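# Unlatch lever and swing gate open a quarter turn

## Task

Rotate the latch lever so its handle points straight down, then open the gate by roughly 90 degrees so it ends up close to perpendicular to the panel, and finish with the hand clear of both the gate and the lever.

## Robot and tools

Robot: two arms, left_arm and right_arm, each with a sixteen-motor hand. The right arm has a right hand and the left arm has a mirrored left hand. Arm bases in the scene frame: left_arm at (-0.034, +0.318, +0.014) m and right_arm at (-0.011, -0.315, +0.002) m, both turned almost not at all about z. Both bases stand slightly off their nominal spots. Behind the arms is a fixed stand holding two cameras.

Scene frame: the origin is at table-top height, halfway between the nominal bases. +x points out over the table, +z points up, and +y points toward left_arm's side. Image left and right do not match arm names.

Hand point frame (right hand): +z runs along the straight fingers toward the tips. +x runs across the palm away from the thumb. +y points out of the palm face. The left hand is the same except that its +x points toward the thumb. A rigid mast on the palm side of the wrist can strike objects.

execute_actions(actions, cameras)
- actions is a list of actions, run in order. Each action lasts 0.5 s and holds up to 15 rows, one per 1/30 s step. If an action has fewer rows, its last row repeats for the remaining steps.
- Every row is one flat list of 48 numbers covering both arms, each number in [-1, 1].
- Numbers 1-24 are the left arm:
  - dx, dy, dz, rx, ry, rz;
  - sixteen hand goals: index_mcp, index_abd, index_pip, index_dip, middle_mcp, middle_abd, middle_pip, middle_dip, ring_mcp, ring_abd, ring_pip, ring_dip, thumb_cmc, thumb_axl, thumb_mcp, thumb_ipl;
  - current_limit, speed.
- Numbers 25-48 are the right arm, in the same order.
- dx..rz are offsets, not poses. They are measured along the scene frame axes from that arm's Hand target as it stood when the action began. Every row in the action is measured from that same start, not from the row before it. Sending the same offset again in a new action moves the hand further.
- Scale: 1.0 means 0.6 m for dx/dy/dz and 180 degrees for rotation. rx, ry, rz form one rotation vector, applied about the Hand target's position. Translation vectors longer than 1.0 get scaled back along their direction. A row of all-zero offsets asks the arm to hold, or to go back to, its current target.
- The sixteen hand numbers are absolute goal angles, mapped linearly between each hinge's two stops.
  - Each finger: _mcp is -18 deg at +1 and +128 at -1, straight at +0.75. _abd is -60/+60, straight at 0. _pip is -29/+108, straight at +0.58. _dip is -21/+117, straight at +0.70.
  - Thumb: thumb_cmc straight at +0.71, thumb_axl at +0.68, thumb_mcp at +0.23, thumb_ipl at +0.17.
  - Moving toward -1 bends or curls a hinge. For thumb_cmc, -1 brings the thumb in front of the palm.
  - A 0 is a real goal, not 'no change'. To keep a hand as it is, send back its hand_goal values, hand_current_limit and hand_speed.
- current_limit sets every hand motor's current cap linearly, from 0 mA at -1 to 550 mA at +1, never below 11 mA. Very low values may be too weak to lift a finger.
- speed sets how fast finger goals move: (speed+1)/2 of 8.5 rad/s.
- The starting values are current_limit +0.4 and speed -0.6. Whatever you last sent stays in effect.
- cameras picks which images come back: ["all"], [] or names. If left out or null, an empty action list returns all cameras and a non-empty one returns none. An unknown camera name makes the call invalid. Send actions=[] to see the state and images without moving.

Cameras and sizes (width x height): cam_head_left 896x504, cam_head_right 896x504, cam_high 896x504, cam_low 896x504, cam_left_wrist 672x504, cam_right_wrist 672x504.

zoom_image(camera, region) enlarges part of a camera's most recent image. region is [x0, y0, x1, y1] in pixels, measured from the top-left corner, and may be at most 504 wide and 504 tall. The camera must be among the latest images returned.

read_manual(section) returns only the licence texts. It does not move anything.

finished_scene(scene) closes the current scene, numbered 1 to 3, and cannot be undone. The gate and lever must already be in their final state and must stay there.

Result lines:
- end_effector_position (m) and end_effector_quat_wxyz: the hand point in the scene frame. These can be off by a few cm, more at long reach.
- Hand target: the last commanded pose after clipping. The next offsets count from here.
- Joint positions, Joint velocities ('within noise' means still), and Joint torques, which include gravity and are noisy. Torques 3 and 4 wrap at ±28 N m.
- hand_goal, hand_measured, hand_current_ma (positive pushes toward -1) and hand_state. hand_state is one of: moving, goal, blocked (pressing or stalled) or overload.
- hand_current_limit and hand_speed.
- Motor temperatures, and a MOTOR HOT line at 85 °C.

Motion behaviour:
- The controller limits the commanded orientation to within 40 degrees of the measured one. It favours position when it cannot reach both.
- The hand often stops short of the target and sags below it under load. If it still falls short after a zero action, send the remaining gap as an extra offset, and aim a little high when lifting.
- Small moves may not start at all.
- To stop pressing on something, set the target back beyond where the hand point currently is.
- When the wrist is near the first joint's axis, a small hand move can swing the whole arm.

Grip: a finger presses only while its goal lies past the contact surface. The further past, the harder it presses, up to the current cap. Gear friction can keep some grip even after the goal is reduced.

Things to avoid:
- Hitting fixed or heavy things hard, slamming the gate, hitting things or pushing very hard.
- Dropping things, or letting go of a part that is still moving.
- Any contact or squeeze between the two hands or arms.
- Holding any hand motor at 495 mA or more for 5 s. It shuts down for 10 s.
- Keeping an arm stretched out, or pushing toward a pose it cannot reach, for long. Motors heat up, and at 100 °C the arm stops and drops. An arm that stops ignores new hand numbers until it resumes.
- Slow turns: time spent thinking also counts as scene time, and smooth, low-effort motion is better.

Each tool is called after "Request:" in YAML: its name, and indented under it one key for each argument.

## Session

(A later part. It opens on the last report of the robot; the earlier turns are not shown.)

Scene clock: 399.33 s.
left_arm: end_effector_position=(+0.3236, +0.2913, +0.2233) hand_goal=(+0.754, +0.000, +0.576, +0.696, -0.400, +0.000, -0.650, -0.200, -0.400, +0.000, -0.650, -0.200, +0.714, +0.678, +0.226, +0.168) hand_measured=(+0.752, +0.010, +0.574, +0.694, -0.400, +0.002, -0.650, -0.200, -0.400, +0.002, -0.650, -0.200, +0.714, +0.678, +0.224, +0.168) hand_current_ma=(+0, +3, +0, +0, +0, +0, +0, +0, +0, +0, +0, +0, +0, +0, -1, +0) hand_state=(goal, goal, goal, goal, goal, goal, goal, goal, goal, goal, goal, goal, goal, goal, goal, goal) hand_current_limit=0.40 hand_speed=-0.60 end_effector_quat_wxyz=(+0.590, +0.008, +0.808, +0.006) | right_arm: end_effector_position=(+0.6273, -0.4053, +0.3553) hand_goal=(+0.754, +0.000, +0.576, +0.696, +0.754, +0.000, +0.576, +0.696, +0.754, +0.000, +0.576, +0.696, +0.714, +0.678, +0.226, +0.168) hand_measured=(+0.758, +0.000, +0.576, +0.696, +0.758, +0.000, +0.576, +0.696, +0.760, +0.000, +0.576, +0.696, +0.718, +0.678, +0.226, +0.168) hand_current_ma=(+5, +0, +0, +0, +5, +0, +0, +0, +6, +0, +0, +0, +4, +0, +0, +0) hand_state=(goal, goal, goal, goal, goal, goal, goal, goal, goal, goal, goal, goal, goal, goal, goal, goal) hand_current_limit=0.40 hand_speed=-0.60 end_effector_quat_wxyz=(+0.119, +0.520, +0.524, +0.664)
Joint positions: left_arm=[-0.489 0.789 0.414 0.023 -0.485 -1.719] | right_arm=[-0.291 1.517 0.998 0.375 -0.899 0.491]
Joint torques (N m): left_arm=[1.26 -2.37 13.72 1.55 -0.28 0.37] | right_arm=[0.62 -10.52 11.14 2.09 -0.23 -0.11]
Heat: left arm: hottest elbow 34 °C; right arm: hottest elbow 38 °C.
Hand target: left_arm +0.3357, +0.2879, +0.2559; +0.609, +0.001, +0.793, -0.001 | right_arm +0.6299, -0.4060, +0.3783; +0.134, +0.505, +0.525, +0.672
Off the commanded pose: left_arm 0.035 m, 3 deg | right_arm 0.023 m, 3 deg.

Request:
execute_actions:
  actions:
    - [[0,0.0,0.03,0,0,0,0.754,0,0.576,0.696,-0.4,0,-0.65,-0.2,-0.4,0,-0.65,-0.2,0.714,0.678,0.226,0.168,0.4,-0.6,0,0,0,0,0,0,0.754,0,0.576,0.696,0.754,0,0.576,0.696,0.754,0,0.576,0.696,0.714,0.678,0.226,0.168,0.4,-0.6]]

Scene clock: 403.97 s.
left_arm: end_effector_position=(+0.3229, +0.2917, +0.2386) hand_goal=(+0.754, +0.000, +0.576, +0.696, -0.400, +0.000, -0.650, -0.200, -0.400, +0.000, -0.650, -0.200, +0.714, +0.678, +0.226, +0.168) hand_measured=(+0.752, +0.010, +0.574, +0.694, -0.400, +0.002, -0.650, -0.200, -0.400, +0.002, -0.650, -0.200, +0.714, +0.678, +0.224, +0.168) hand_current_ma=(+0, +3, +0, +0, +0, +0, +0, +0, +0, +0, +0, +0, +0, +0, -1, +0) hand_state=(goal, goal, goal, goal, goal, goal, goal, goal, goal, goal, goal, goal, goal, goal, goal, goal) hand_current_limit=0.40 hand_speed=-0.60 end_effector_quat_wxyz=(+0.589, +0.009, +0.808, +0.007) | right_arm: end_effector_position=(+0.6273, -0.4053, +0.3553) hand_goal=(+0.754, +0.000, +0.576, +0.696, +0.754, +0.000, +0.576, +0.696, +0.754, +0.000, +0.576, +0.696, +0.714, +0.678, +0.226, +0.168) hand_measured=(+0.758, +0.000, +0.576, +0.696, +0.758, +0.000, +0.576, +0.696, +0.760, +0.000, +0.576, +0.696, +0.718, +0.678, +0.226, +0.168) hand_current_ma=(+5, +0, +0, +0, +5, +0, +0, +0, +6, +0, +0, +0, +4, +0, +0, +0) hand_state=(goal, goal, goal, goal, goal, goal, goal, goal, goal, goal, goal, goal, goal, goal, goal, goal) hand_current_limit=0.40 hand_speed=-0.60 end_effector_quat_wxyz=(+0.119, +0.520, +0.524, +0.664)
Joint positions: left_arm=[-0.489 0.762 0.448 -0.04 -0.485 -1.719] | right_arm=[-0.291 1.517 0.998 0.375 -0.899 0.491]
Joint torques (N m): left_arm=[1.26 -1.96 14.43 1.52 -0.3 0.34] | right_arm=[0.62 -10.58 11.12 2.07 -0.23 -0.12]
Heat: left arm: hottest elbow 35 °C; right arm: hottest elbow 38 °C.
Hand target: left_arm +0.3356, +0.2879, +0.2737; +0.609, +0.001, +0.793, -0.001 | right_arm +0.6299, -0.4060, +0.3783; +0.134, +0.505, +0.525, +0.672
Off the commanded pose: left_arm 0.038 m, 3 deg | right_arm 0.023 m, 3 deg.

Request:
execute_actions:
  actions:
    - [[0.025,0.0,0.02,0,0,0,0.754,0,0.576,0.696,-0.4,0,-0.65,-0.2,-0.4,0,-0.65,-0.2,0.714,0.678,0.226,0.168,0.4,-0.6,0,0,0,0,0,0,0.754,0,0.576,0.696,0.754,0,0.576,0.696,0.754,0,0.576,0.696,0.714,0.678,0.226,0.168,0.4,-0.6]]
    - [[0,-0.02,0.0,0,0,0,0.754,0,0.576,0.696,-0.4,0,-0.65,-0.2,-0.4,0,-0.65,-0.2,0.714,0.678,0.226,0.168,0.4,-0.6,0,0,0,0,0,0,0.754,0,0.576,0.696,0.754,0,0.576,0.696,0.754,0,0.576,0.696,0.714,0.678,0.226,0.168,0.4,-0.6]]
  cameras: ["cam_low","cam_high","cam_head_right"]

Request:
zoom_image:
  camera: "cam_low"
  region: [440, 180, 520, 260]

Request:
zoom_image:
  camera: "cam_high"
  region: [440, 140, 490, 190]

Request:
zoom_image:
  camera: "cam_head_right"
  region: [320, 50, 400, 110]

Scene clock: 416.17 s.
left_arm: end_effector_position=(+0.3354, +0.2870, +0.2496) hand_goal=(+0.754, +0.000, +0.576, +0.696, -0.400, +0.000, -0.650, -0.200, -0.400, +0.000, -0.650, -0.200, +0.714, +0.678, +0.226, +0.168) hand_measured=(+0.752, +0.012, +0.574, +0.694, -0.400, +0.002, -0.650, -0.200, -0.400, +0.002, -0.650, -0.200, +0.714, +0.678, +0.224, +0.168) hand_current_ma=(+0, +4, +0, +0, +0, +0, +0, +0, +0, +0, +0, +0, +0, +0, -1, +0) hand_state=(goal, goal, goal, goal, goal, goal, goal, goal, goal, goal, goal, goal, goal, goal, goal, goal) hand_current_limit=0.40 hand_speed=-0.60 end_effector_quat_wxyz=(+0.586, +0.006, +0.810, +0.013) | right_arm: end_effector_position=(+0.6273, -0.4053, +0.3553) hand_goal=(+0.754, +0.000, +0.576, +0.696, +0.754, +0.000, +0.576, +0.696, +0.754, +0.000, +0.576, +0.696, +0.714, +0.678, +0.226, +0.168) hand_measured=(+0.758, +0.000, +0.576, +0.696, +0.758, +0.000, +0.576, +0.696, +0.760, +0.000, +0.576, +0.696, +0.718, +0.678, +0.226, +0.168) hand_current_ma=(+5, +0, +0, +0, +5, +0, +0, +0, +6, +0, +0, +0, +4, +0, +0, +0) hand_state=(goal, goal, goal, goal, goal, goal, goal, goal, goal, goal, goal, goal, goal, goal, goal, goal) hand_current_limit=0.40 hand_speed=-0.60 end_effector_quat_wxyz=(+0.119, +0.520, +0.524, +0.664)
Joint positions: left_arm=[-0.486 0.81 0.499 -0.051 -0.493 -1.718] | right_arm=[-0.291 1.517 0.998 0.375 -0.899 0.491]
Joint torques (N m): left_arm=[-0.09 -1.61 14.89 1.81 -0.47 0.3] | right_arm=[0.62 -10.58 11.14 2.09 -0.23 -0.12]
Heat: left arm: hottest elbow 38 °C; right arm: hottest elbow 38 °C.
Hand target: left_arm +0.3506, +0.2759, +0.2858; +0.609, +0.001, +0.793, -0.001 | right_arm +0.6299, -0.4060, +0.3783; +0.134, +0.505, +0.525, +0.672
Off the commanded pose: left_arm 0.041 m, 4 deg | right_arm 0.023 m, 3 deg.
Images, in order (width x height): cam_head_right 896x504, cam_high 896x504, cam_low 896x504.

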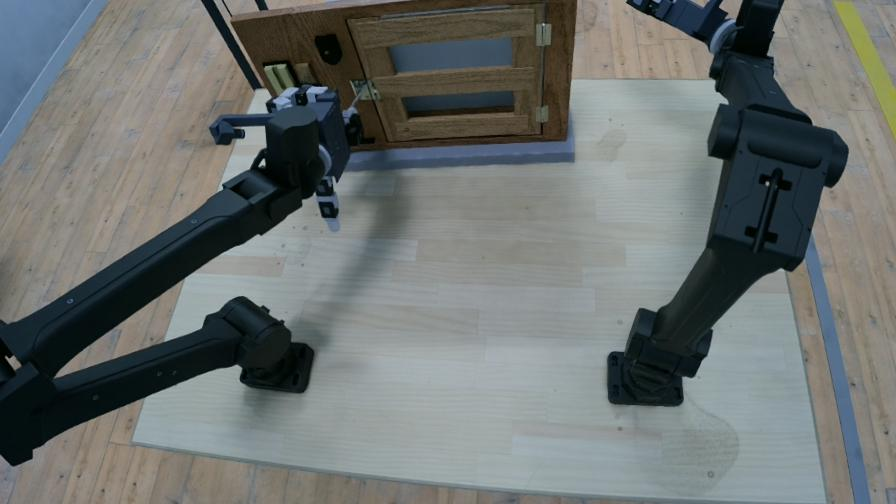

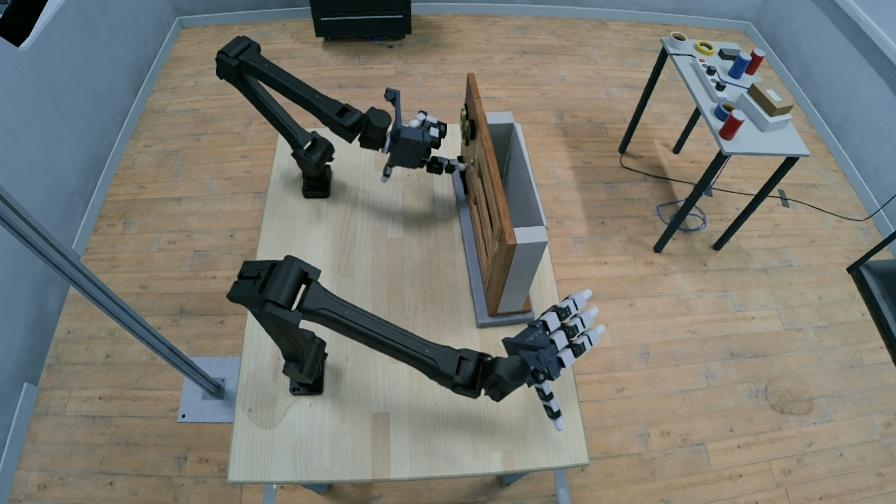

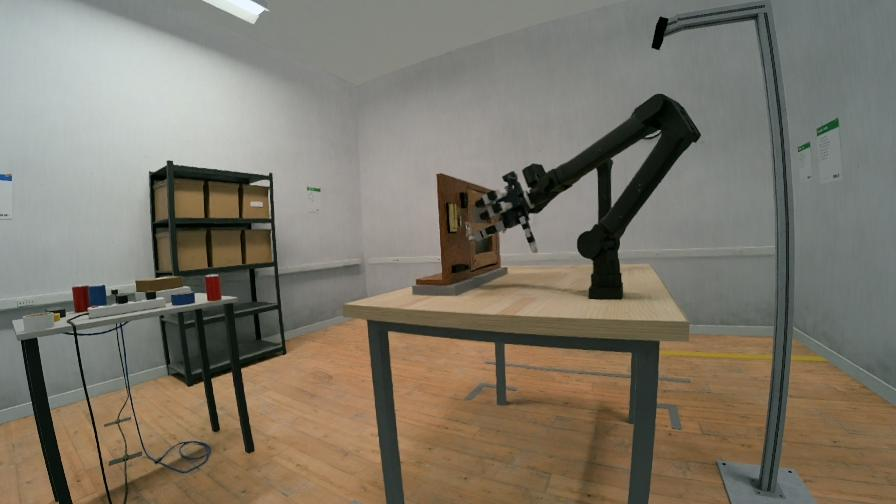

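Scaled by 6.300 from the camera's 896x504 image, which has a finer 1280x720 frame.

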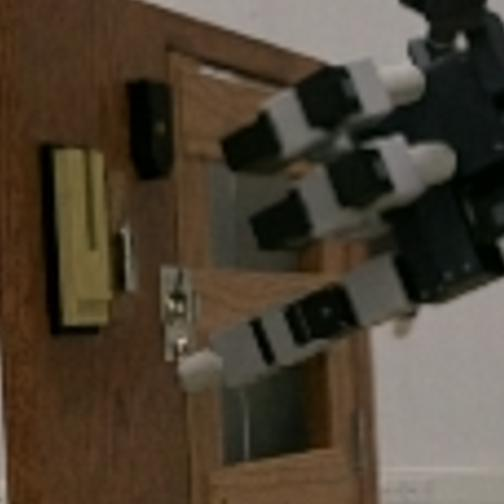

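Scaled by 10.080 from the camera's 896x504 image, which has a finer 1280x720 frame.

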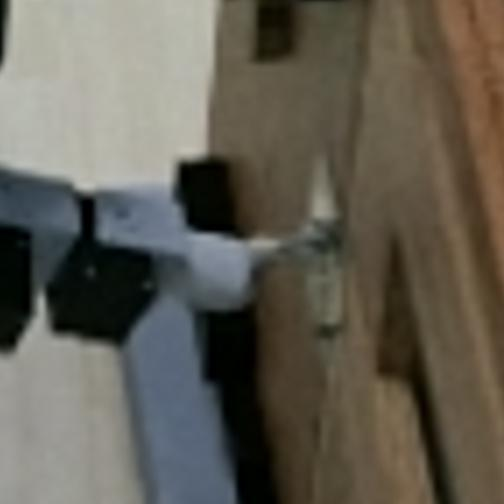

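Scaled by 6.300 from the camera's 896x504 image, which has a finer 1280x720 frame.

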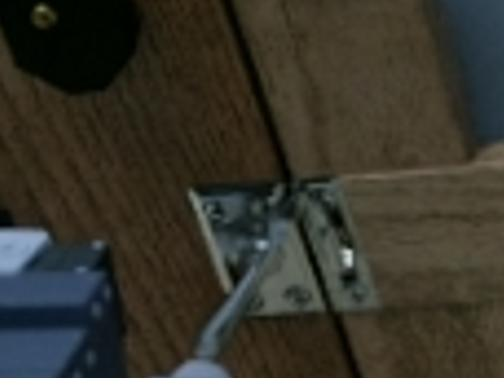

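Request:
execute_actions:
  actions:
    - [[-0.02,0.0,0.0,0,0,0,0.754,0,0.576,0.696,-0.4,0,-0.65,-0.2,-0.4,0,-0.65,-0.2,0.714,0.678,0.226,0.168,0.4,-0.6,0,0,0,0,0,0,0.754,0,0.576,0.696,0.754,0,0.576,0.696,0.754,0,0.576,0.696,0.714,0.678,0.226,0.168,0.4,-0.6]]
    - [[0,0.06,0.0,0,0,0,0.754,0,0.576,0.696,-0.4,0,-0.65,-0.2,-0.4,0,-0.65,-0.2,0.714,0.678,0.226,0.168,0.4,-0.6,0,0,0,0,0,0,0.754,0,0.576,0.696,0.754,0,0.576,0.696,0.754,0,0.576,0.696,0.714,0.678,0.226,0.168,0.4,-0.6]]
    - [[0.04,0.0,0.0,0,0,0,0.754,0,0.576,0.696,-0.4,0,-0.65,-0.2,-0.4,0,-0.65,-0.2,0.714,0.678,0.226,0.168,0.4,-0.6,0,0,0,0,0,0,0.754,0,0.576,0.696,0.754,0,0.576,0.696,0.754,0,0.576,0.696,0.714,0.678,0.226,0.168,0.4,-0.6]]
  cameras: ["cam_low","cam_high","cam_head_right"]

Request:
zoom_image:
  camera: "cam_low"
  region: [440, 180, 520, 260]

Request:
zoom_image:
  camera: "cam_high"
  region: [440, 140, 490, 190]

Request:
zoom_image:
  camera: "cam_head_right"
  region: [320, 50, 400, 110]

Scene clock: 464.47 s.
left_arm: end_effector_position=(+0.3455, +0.3138, +0.2475) hand_goal=(+0.754, +0.000, +0.576, +0.696, -0.400, +0.000, -0.650, -0.200, -0.400, +0.000, -0.650, -0.200, +0.714, +0.678, +0.226, +0.168) hand_measured=(+0.756, +0.010, +0.578, +0.698, -0.400, +0.002, -0.650, -0.200, -0.400, +0.002, -0.650, -0.200, +0.714, +0.678, +0.224, +0.168) hand_current_ma=(+0, +3, +0, +0, +0, +0, +0, +0, +0, +0, +0, +0, +0, +0, -1, +0) hand_state=(goal, goal, goal, goal, goal, goal, goal, goal, goal, goal, goal, goal, goal, goal, goal, goal) hand_current_limit=0.40 hand_speed=-0.60 end_effector_quat_wxyz=(+0.579, +0.005, +0.815, +0.005) | right_arm: end_effector_position=(+0.6273, -0.4053, +0.3553) hand_goal=(+0.754, +0.000, +0.576, +0.696, +0.754, +0.000, +0.576, +0.696, +0.754, +0.000, +0.576, +0.696, +0.714, +0.678, +0.226, +0.168) hand_measured=(+0.758, +0.000, +0.576, +0.696, +0.758, +0.000, +0.576, +0.696, +0.760, +0.000, +0.576, +0.696, +0.718, +0.678, +0.226, +0.168) hand_current_ma=(+5, +0, +0, +0, +5, +0, +0, +0, +6, +0, +0, +0, +4, +0, +0, +0) hand_state=(goal, goal, goal, goal, goal, goal, goal, goal, goal, goal, goal, goal, goal, goal, goal, goal) hand_current_limit=0.40 hand_speed=-0.60 end_effector_quat_wxyz=(+0.119, +0.520, +0.524, +0.664)
Joint positions: left_arm=[-0.359 0.797 0.499 -0.063 -0.359 -1.688] | right_arm=[-0.291 1.517 0.998 0.375 -0.899 0.491]
Joint torques (N m): left_arm=[1.55 -2.32 14.06 2.71 -0.16 0.44] | right_arm=[0.62 -10.52 11.14 2.07 -0.22 -0.12]
Motor temperatures (°C): left_arm=[25 24 40 22 21 23] | right_arm=[21 25 38 24 23 22]
Heat: left arm: hottest elbow 40 °C; right arm: hottest elbow 38 °C.
Hand target: left_arm +0.3627, +0.3119, +0.2858; +0.609, +0.001, +0.793, -0.001 | right_arm +0.6299, -0.4060, +0.3783; +0.134, +0.505, +0.525, +0.672
Off the commanded pose: left_arm 0.042 m, 4 deg | right_arm 0.023 m, 3 deg.
Images, in order (width x height): cam_head_right 896x504, cam_high 896x504, cam_low 896x504.

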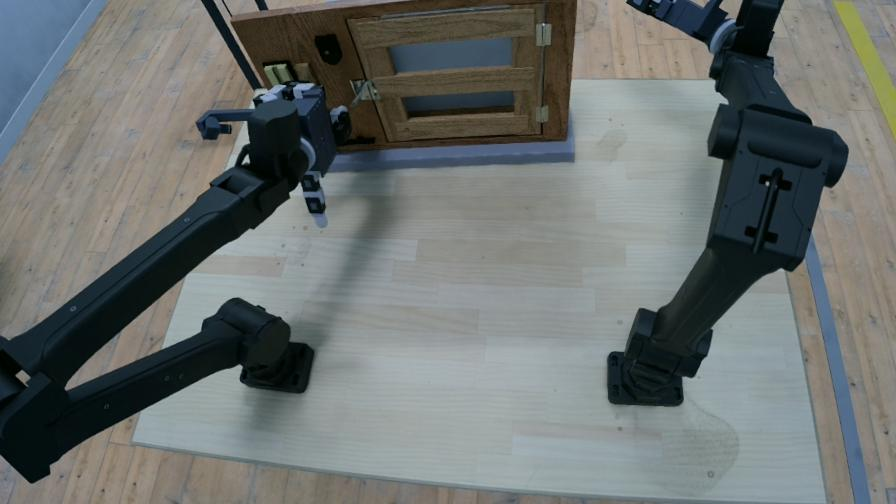

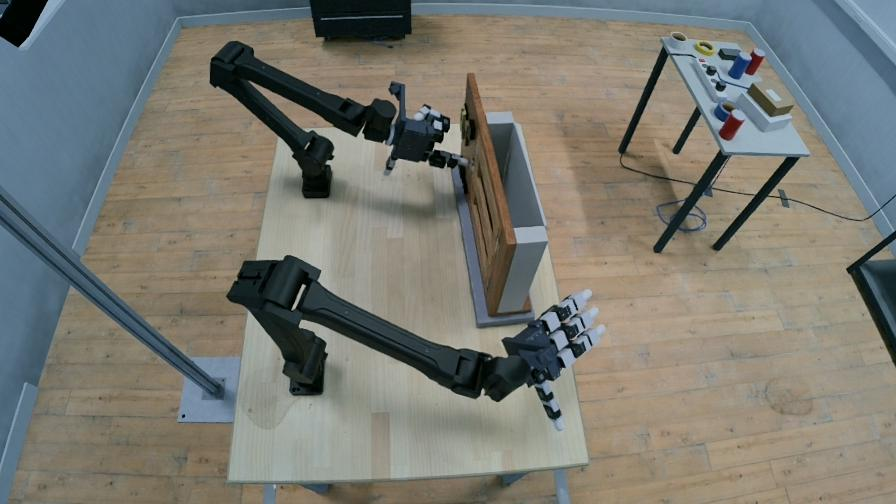

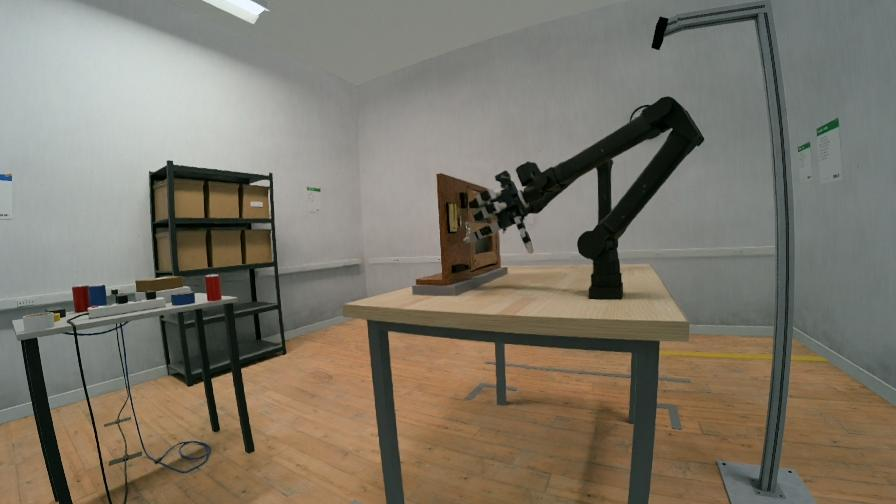

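Scaled by 6.300 from the camera's 896x504 image, which has a finer 1280x720 frame.

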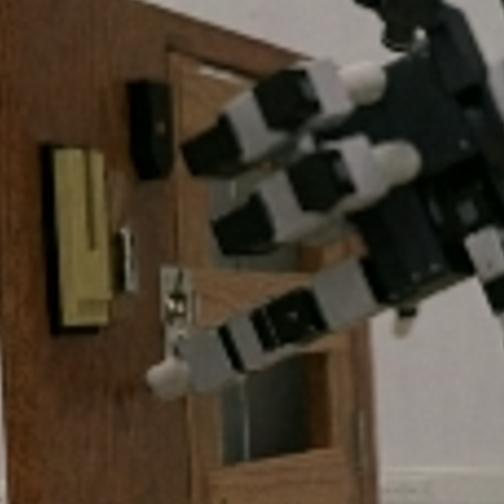

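Scaled by 10.080 from the camera's 896x504 image, which has a finer 1280x720 frame.

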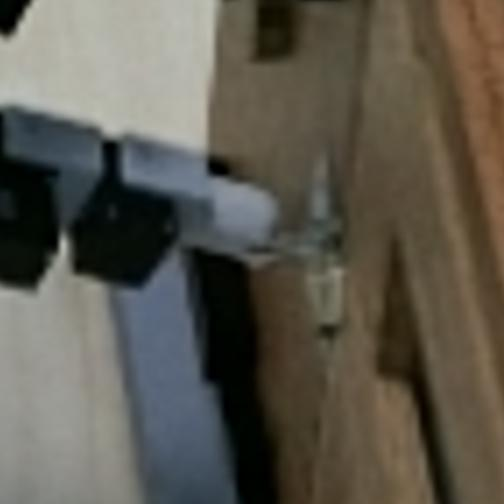

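Scaled by 6.300 from the camera's 896x504 image, which has a finer 1280x720 frame.

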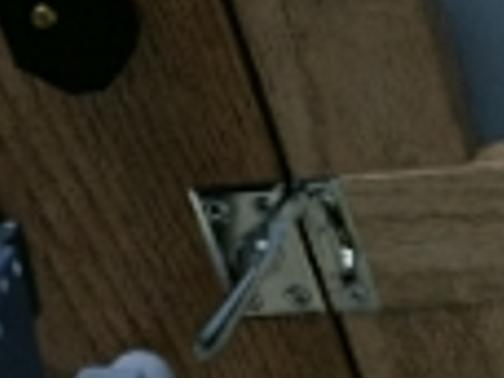

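Request:
execute_actions:
  actions:
    - [[0.0,-0.03,-0.005,0,0,0,0.754,0,0.576,0.696,-0.4,0,-0.65,-0.2,-0.4,0,-0.65,-0.2,0.714,0.678,0.226,0.168,0.4,-0.6,0,0,0,0,0,0,0.754,0,0.576,0.696,0.754,0,0.576,0.696,0.754,0,0.576,0.696,0.714,0.678,0.226,0.168,0.4,-0.6]]
    - [[0,-0.025,0.0,0,0,0,0.754,0,0.576,0.696,-0.4,0,-0.65,-0.2,-0.4,0,-0.65,-0.2,0.714,0.678,0.226,0.168,0.4,-0.6,0,0,0,0,0,0,0.754,0,0.576,0.696,0.754,0,0.576,0.696,0.754,0,0.576,0.696,0.714,0.678,0.226,0.168,0.4,-0.6]]
  cameras: ["cam_low","cam_high","cam_head_right","cam_head_left"]

Request:
zoom_image:
  camera: "cam_low"
  region: [440, 180, 520, 260]

Request:
zoom_image:
  camera: "cam_high"
  region: [440, 140, 490, 190]

Request:
zoom_image:
  camera: "cam_head_right"
  region: [320, 50, 400, 110]

Request:
zoom_image:
  camera: "cam_head_left"
  region: [320, 50, 400, 110]

Scene clock: 478.27 s.
left_arm: end_effector_position=(+0.3452, +0.2903, +0.2468) hand_goal=(+0.754, +0.000, +0.576, +0.696, -0.400, +0.000, -0.650, -0.200, -0.400, +0.000, -0.650, -0.200, +0.714, +0.678, +0.226, +0.168) hand_measured=(+0.754, +0.010, +0.578, +0.698, -0.400, +0.002, -0.650, -0.200, -0.400, +0.002, -0.650, -0.200, +0.714, +0.678, +0.224, +0.168) hand_current_ma=(+0, +3, +0, +0, +0, +0, +0, +0, +0, +0, +0, +0, +0, +0, -1, +0) hand_state=(goal, goal, goal, goal, goal, goal, goal, goal, goal, goal, goal, goal, goal, goal, goal, goal) hand_current_limit=0.40 hand_speed=-0.60 end_effector_quat_wxyz=(+0.580, +0.017, +0.815, +0.020) | right_arm: end_effector_position=(+0.6273, -0.4053, +0.3553) hand_goal=(+0.754, +0.000, +0.576, +0.696, +0.754, +0.000, +0.576, +0.696, +0.754, +0.000, +0.576, +0.696, +0.714, +0.678, +0.226, +0.168) hand_measured=(+0.758, +0.000, +0.576, +0.696, +0.758, +0.000, +0.576, +0.696, +0.760, +0.000, +0.576, +0.696, +0.718, +0.678, +0.226, +0.168) hand_current_ma=(+5, +0, +0, +0, +5, +0, +0, +0, +6, +0, +0, +0, +4, +0, +0, +0) hand_state=(goal, goal, goal, goal, goal, goal, goal, goal, goal, goal, goal, goal, goal, goal, goal, goal) hand_current_limit=0.40 hand_speed=-0.60 end_effector_quat_wxyz=(+0.119, +0.520, +0.524, +0.664)
Joint positions: left_arm=[-0.456 0.843 0.51 -0.041 -0.461 -1.689] | right_arm=[-0.291 1.517 0.998 0.375 -0.899 0.491]
Joint torques (N m): left_arm=[0.03 -2.08 14.65 2.63 -0.46 0.08] | right_arm=[0.62 -10.52 11.12 2.09 -0.23 -0.12]
Heat: left arm: hottest elbow 41 °C; right arm: hottest elbow 38 °C.
Hand target: left_arm +0.3627, +0.2790, +0.2829; +0.609, +0.001, +0.793, -0.001 | right_arm +0.6299, -0.4060, +0.3783; +0.134, +0.505, +0.525, +0.672
Off the commanded pose: left_arm 0.042 m, 5 deg | right_arm 0.023 m, 3 deg.
Images, in order (width x height): cam_head_left 896x504, cam_head_right 896x504, cam_high 896x504, cam_low 896x504.

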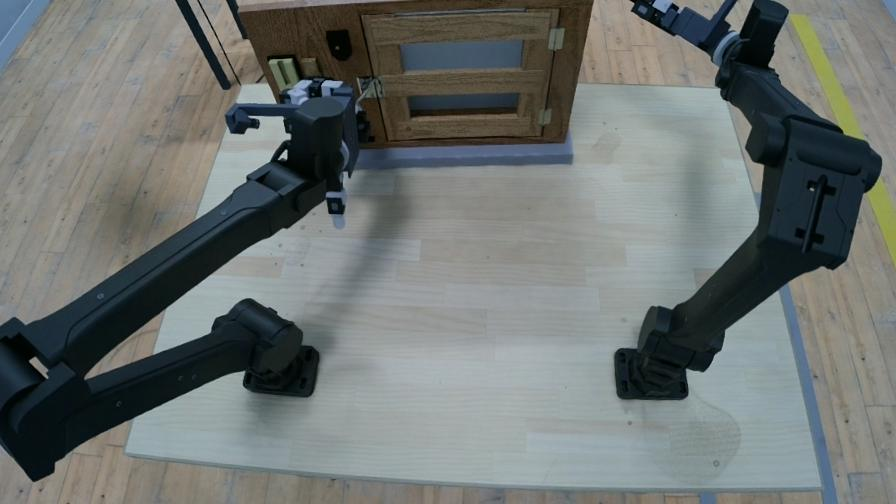

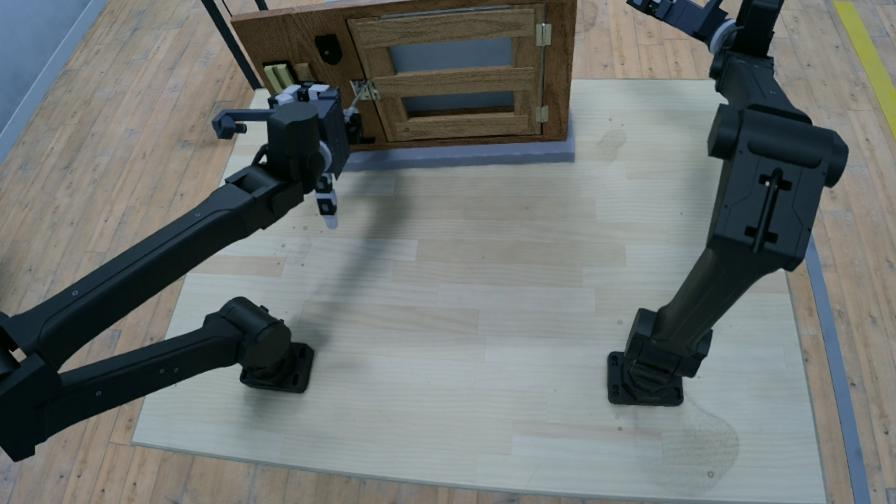

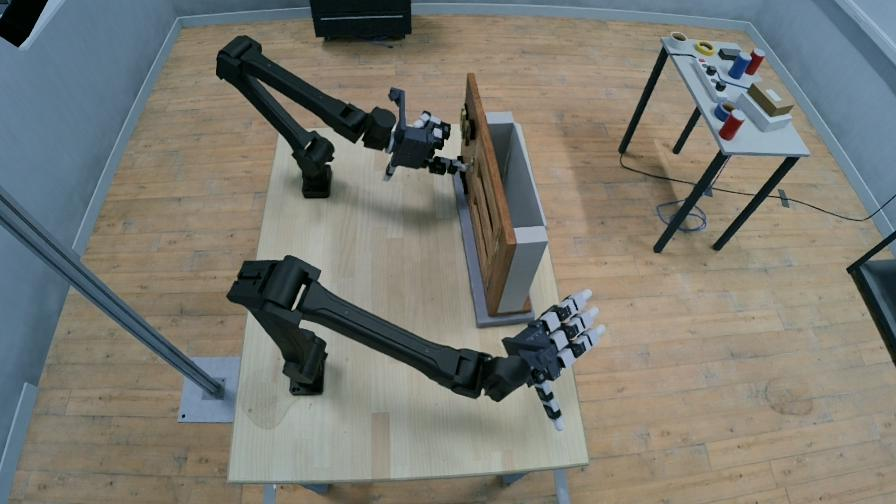

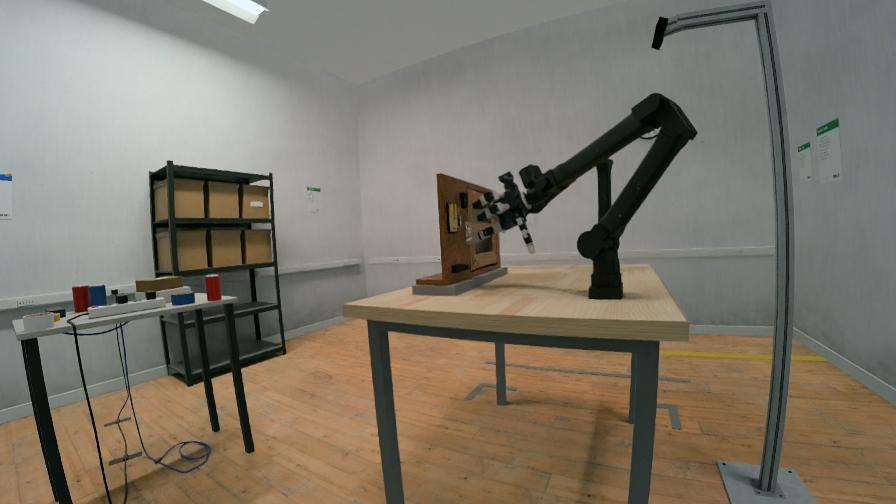

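Scaled by 6.300 from the camera's 896x504 image, which has a finer 1280x720 frame.

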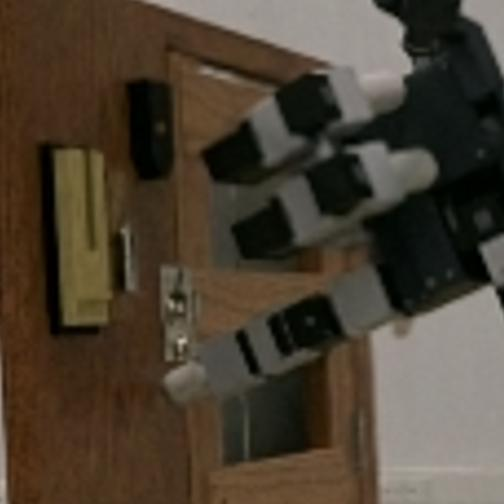

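Scaled by 10.080 from the camera's 896x504 image, which has a finer 1280x720 frame.

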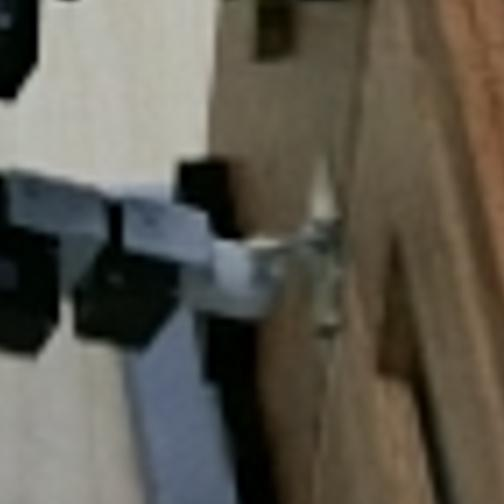

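Scaled by 6.300 from the camera's 896x504 image, which has a finer 1280x720 frame.

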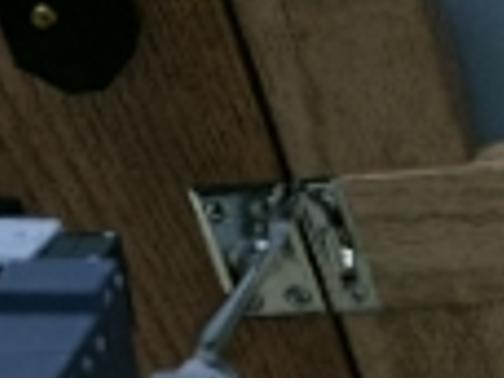

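Scaled by 6.300 from the camera's 896x504 image, which has a finer 1280x720 frame.

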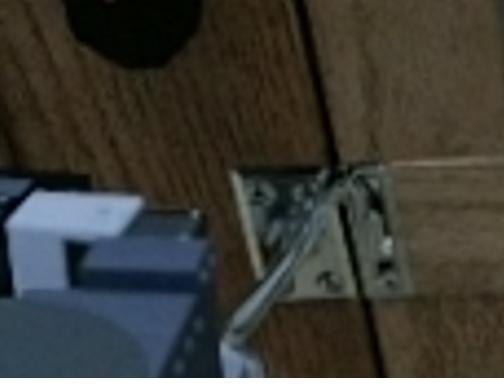

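Request:
execute_actions:
  actions:
    - [[-0.02,0.0,0.0,0,0,0,0.754,0,0.576,0.696,-0.4,0,-0.65,-0.2,-0.4,0,-0.65,-0.2,0.714,0.678,0.226,0.168,0.4,-0.6,0,0,0,0,0,0,0.754,0,0.576,0.696,0.754,0,0.576,0.696,0.754,0,0.576,0.696,0.714,0.678,0.226,0.168,0.4,-0.6]]
    - [[0,0.06,0.0,0,0,0,0.754,0,0.576,0.696,-0.4,0,-0.65,-0.2,-0.4,0,-0.65,-0.2,0.714,0.678,0.226,0.168,0.4,-0.6,0,0,0,0,0,0,0.754,0,0.576,0.696,0.754,0,0.576,0.696,0.754,0,0.576,0.696,0.714,0.678,0.226,0.168,0.4,-0.6]]
    - [[0.02,0.0,0.04,0,0,0,0.754,0,0.576,0.696,-0.4,0,-0.65,-0.2,-0.4,0,-0.65,-0.2,0.714,0.678,0.226,0.168,0.4,-0.6,0,0,0,0,0,0,0.754,0,0.576,0.696,0.754,0,0.576,0.696,0.754,0,0.576,0.696,0.714,0.678,0.226,0.168,0.4,-0.6]]
  cameras: ["cam_low","cam_high"]

Request:
zoom_image:
  camera: "cam_low"
  region: [440, 180, 520, 260]

Request:
zoom_image:
  camera: "cam_high"
  region: [440, 140, 490, 190]

Scene clock: 513.57 s.
left_arm: end_effector_position=(+0.3465, +0.3159, +0.2686) hand_goal=(+0.754, +0.000, +0.576, +0.696, -0.400, +0.000, -0.650, -0.200, -0.400, +0.000, -0.650, -0.200, +0.714, +0.678, +0.226, +0.168) hand_measured=(+0.754, +0.018, +0.578, +0.698, -0.400, +0.002, -0.650, -0.200, -0.400, +0.002, -0.650, -0.200, +0.714, +0.678, +0.224, +0.168) hand_current_ma=(+0, +8, +0, +0, +0, +0, +0, +0, +0, +0, +0, +0, +0, +0, -1, +0) hand_state=(goal, goal, goal, goal, goal, goal, goal, goal, goal, goal, goal, goal, goal, goal, goal, goal) hand_current_limit=0.40 hand_speed=-0.60 end_effector_quat_wxyz=(+0.588, +0.003, +0.809, +0.001) | right_arm: end_effector_position=(+0.6273, -0.4053, +0.3553) hand_goal=(+0.754, +0.000, +0.576, +0.696, +0.754, +0.000, +0.576, +0.696, +0.754, +0.000, +0.576, +0.696, +0.714, +0.678, +0.226, +0.168) hand_measured=(+0.758, +0.000, +0.576, +0.696, +0.758, +0.000, +0.576, +0.696, +0.760, +0.000, +0.576, +0.696, +0.718, +0.678, +0.226, +0.168) hand_current_ma=(+5, +0, +0, +0, +5, +0, +0, +0, +6, +0, +0, +0, +4, +0, +0, +0) hand_state=(goal, goal, goal, goal, goal, goal, goal, goal, goal, goal, goal, goal, goal, goal, goal, goal) hand_current_limit=0.40 hand_speed=-0.60 end_effector_quat_wxyz=(+0.119, +0.520, +0.524, +0.664)
Joint positions: left_arm=[-0.348 0.769 0.533 -0.097 -0.348 -1.684] | right_arm=[-0.291 1.517 0.998 0.375 -0.899 0.491]
Joint torques (N m): left_arm=[1.44 -1.26 15.34 1.74 -0.15 0.49] | right_arm=[0.56 -10.52 11.11 2.09 -0.23 -0.12]
Motor temperatures (°C): left_arm=[25 24 46 22 21 23] | right_arm=[21 25 39 24 23 22]
Heat: left arm: hottest elbow 46 °C; right arm: hottest elbow 39 °C.
Hand target: left_arm +0.3626, +0.3150, +0.3067; +0.609, +0.001, +0.793, +0.000 | right_arm +0.6299, -0.4060, +0.3783; +0.134, +0.505, +0.525, +0.672
Off the commanded pose: left_arm 0.041 m, 3 deg | right_arm 0.023 m, 3 deg.
Images, in order (width x height): cam_high 896x504, cam_low 896x504.

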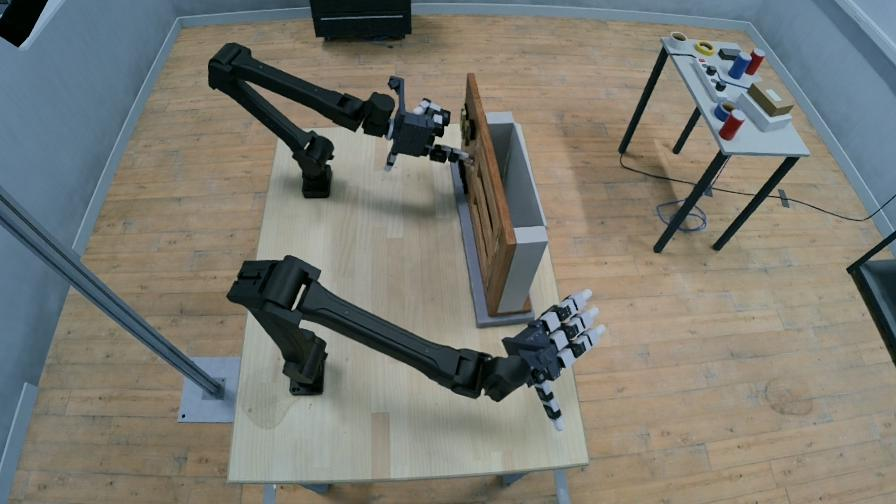

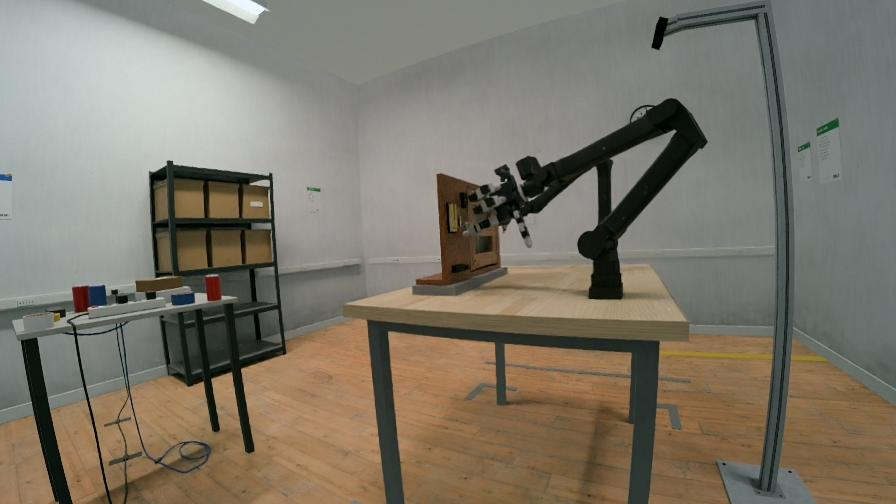

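Scaled by 6.300 from the camera's 896x504 image, which has a finer 1280x720 frame.

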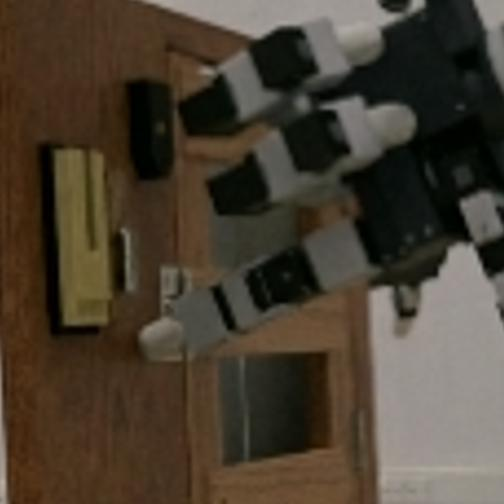

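Scaled by 10.080 from the camera's 896x504 image, which has a finer 1280x720 frame.

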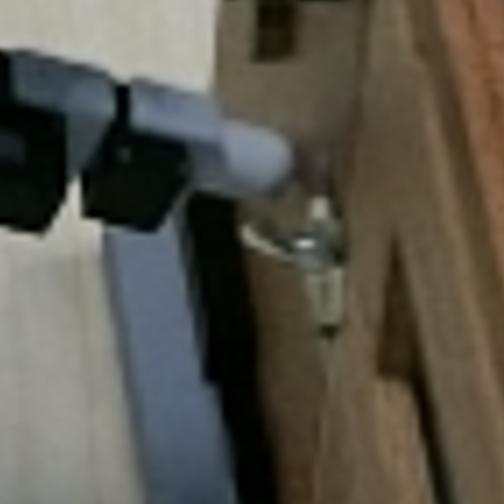

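Request:
execute_actions:
  actions:
    - [[0.0,-0.03,0.0,0,0,0,0.754,0,0.576,0.696,-0.4,0,-0.65,-0.2,-0.4,0,-0.65,-0.2,0.714,0.678,0.226,0.168,0.4,-0.6,0,0,0,0,0,0,0.754,0,0.576,0.696,0.754,0,0.576,0.696,0.754,0,0.576,0.696,0.714,0.678,0.226,0.168,0.4,-0.6]]
  cameras: ["cam_low","cam_high","cam_head_right"]

Request:
zoom_image:
  camera: "cam_low"
  region: [440, 180, 520, 260]

Request:
zoom_image:
  camera: "cam_high"
  region: [440, 140, 490, 190]

Request:
zoom_image:
  camera: "cam_head_right"
  region: [320, 50, 400, 110]

Scene clock: 526.87 s.
left_arm: end_effector_position=(+0.3462, +0.3075, +0.2702) hand_goal=(+0.754, +0.000, +0.576, +0.696, -0.400, +0.000, -0.650, -0.200, -0.400, +0.000, -0.650, -0.200, +0.714, +0.678, +0.226, +0.168) hand_measured=(+0.738, +0.018, +0.566, +0.692, -0.400, +0.002, -0.650, -0.200, -0.400, +0.002, -0.650, -0.200, +0.714, +0.678, +0.224, +0.168) hand_current_ma=(-11, +8, -4, -1, +0, +0, +0, +0, +0, +0, +0, +0, +0, +0, -1, +0) hand_state=(goal, goal, goal, goal, goal, goal, goal, goal, goal, goal, goal, goal, goal, goal, goal, goal) hand_current_limit=0.40 hand_speed=-0.60 end_effector_quat_wxyz=(+0.588, +0.005, +0.809, +0.013) | right_arm: end_effector_position=(+0.6273, -0.4053, +0.3553) hand_goal=(+0.754, +0.000, +0.576, +0.696, +0.754, +0.000, +0.576, +0.696, +0.754, +0.000, +0.576, +0.696, +0.714, +0.678, +0.226, +0.168) hand_measured=(+0.758, +0.000, +0.576, +0.696, +0.758, +0.000, +0.576, +0.696, +0.760, +0.000, +0.576, +0.696, +0.718, +0.678, +0.226, +0.168) hand_current_ma=(+5, +0, +0, +0, +5, +0, +0, +0, +6, +0, +0, +0, +4, +0, +0, +0) hand_state=(goal, goal, goal, goal, goal, goal, goal, goal, goal, goal, goal, goal, goal, goal, goal, goal) hand_current_limit=0.40 hand_speed=-0.60 end_effector_quat_wxyz=(+0.119, +0.520, +0.524, +0.664)
Joint positions: left_arm=[-0.392 0.79 0.543 -0.097 -0.406 -1.684] | right_arm=[-0.291 1.517 0.998 0.375 -0.899 0.491]
Joint torques (N m): left_arm=[-0.09 -1.08 15.45 1.84 -0.26 0.26] | right_arm=[0.62 -10.52 11.12 2.1 -0.23 -0.12]
Heat: left arm: hottest elbow 46 °C; right arm: hottest elbow 39 °C.
Hand target: left_arm +0.3626, +0.2970, +0.3069; +0.609, +0.001, +0.793, -0.001 | right_arm +0.6299, -0.4060, +0.3783; +0.134, +0.505, +0.525, +0.672
Off the commanded pose: left_arm 0.041 m, 3 deg | right_arm 0.023 m, 3 deg.
Images, in order (width x height): cam_head_right 896x504, cam_high 896x504, cam_low 896x504.

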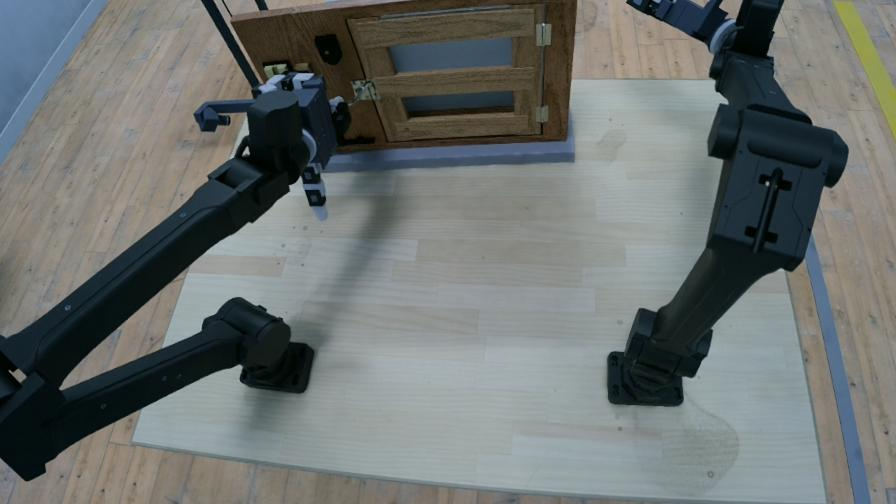

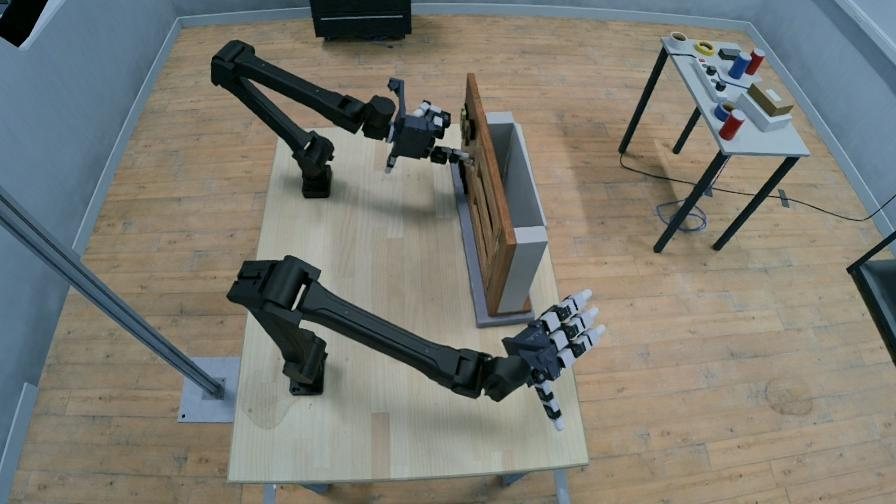

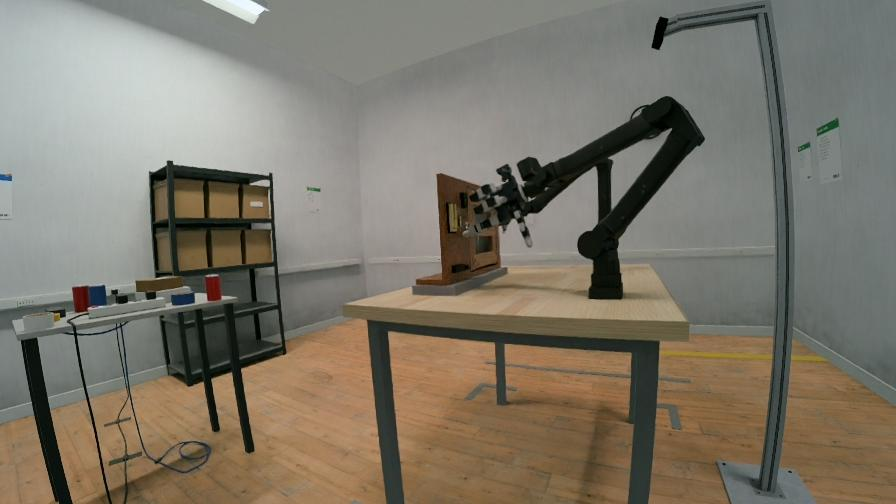

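Scaled by 6.300 from the camera's 896x504 image, which has a finer 1280x720 frame.

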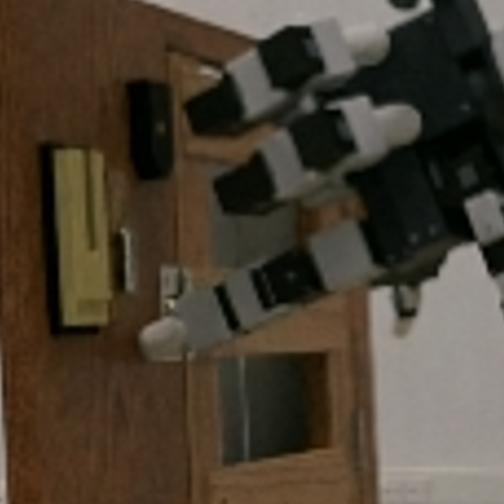

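Scaled by 10.080 from the camera's 896x504 image, which has a finer 1280x720 frame.

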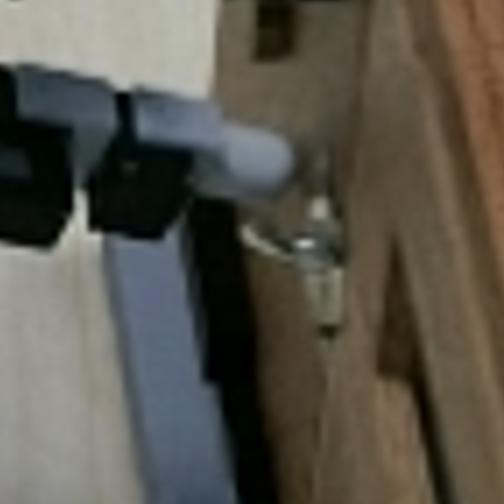

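Scaled by 6.300 from the camera's 896x504 image, which has a finer 1280x720 frame.

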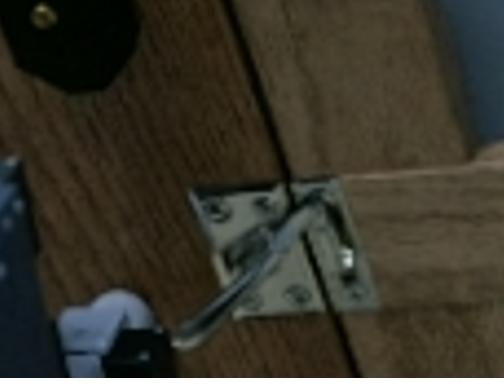

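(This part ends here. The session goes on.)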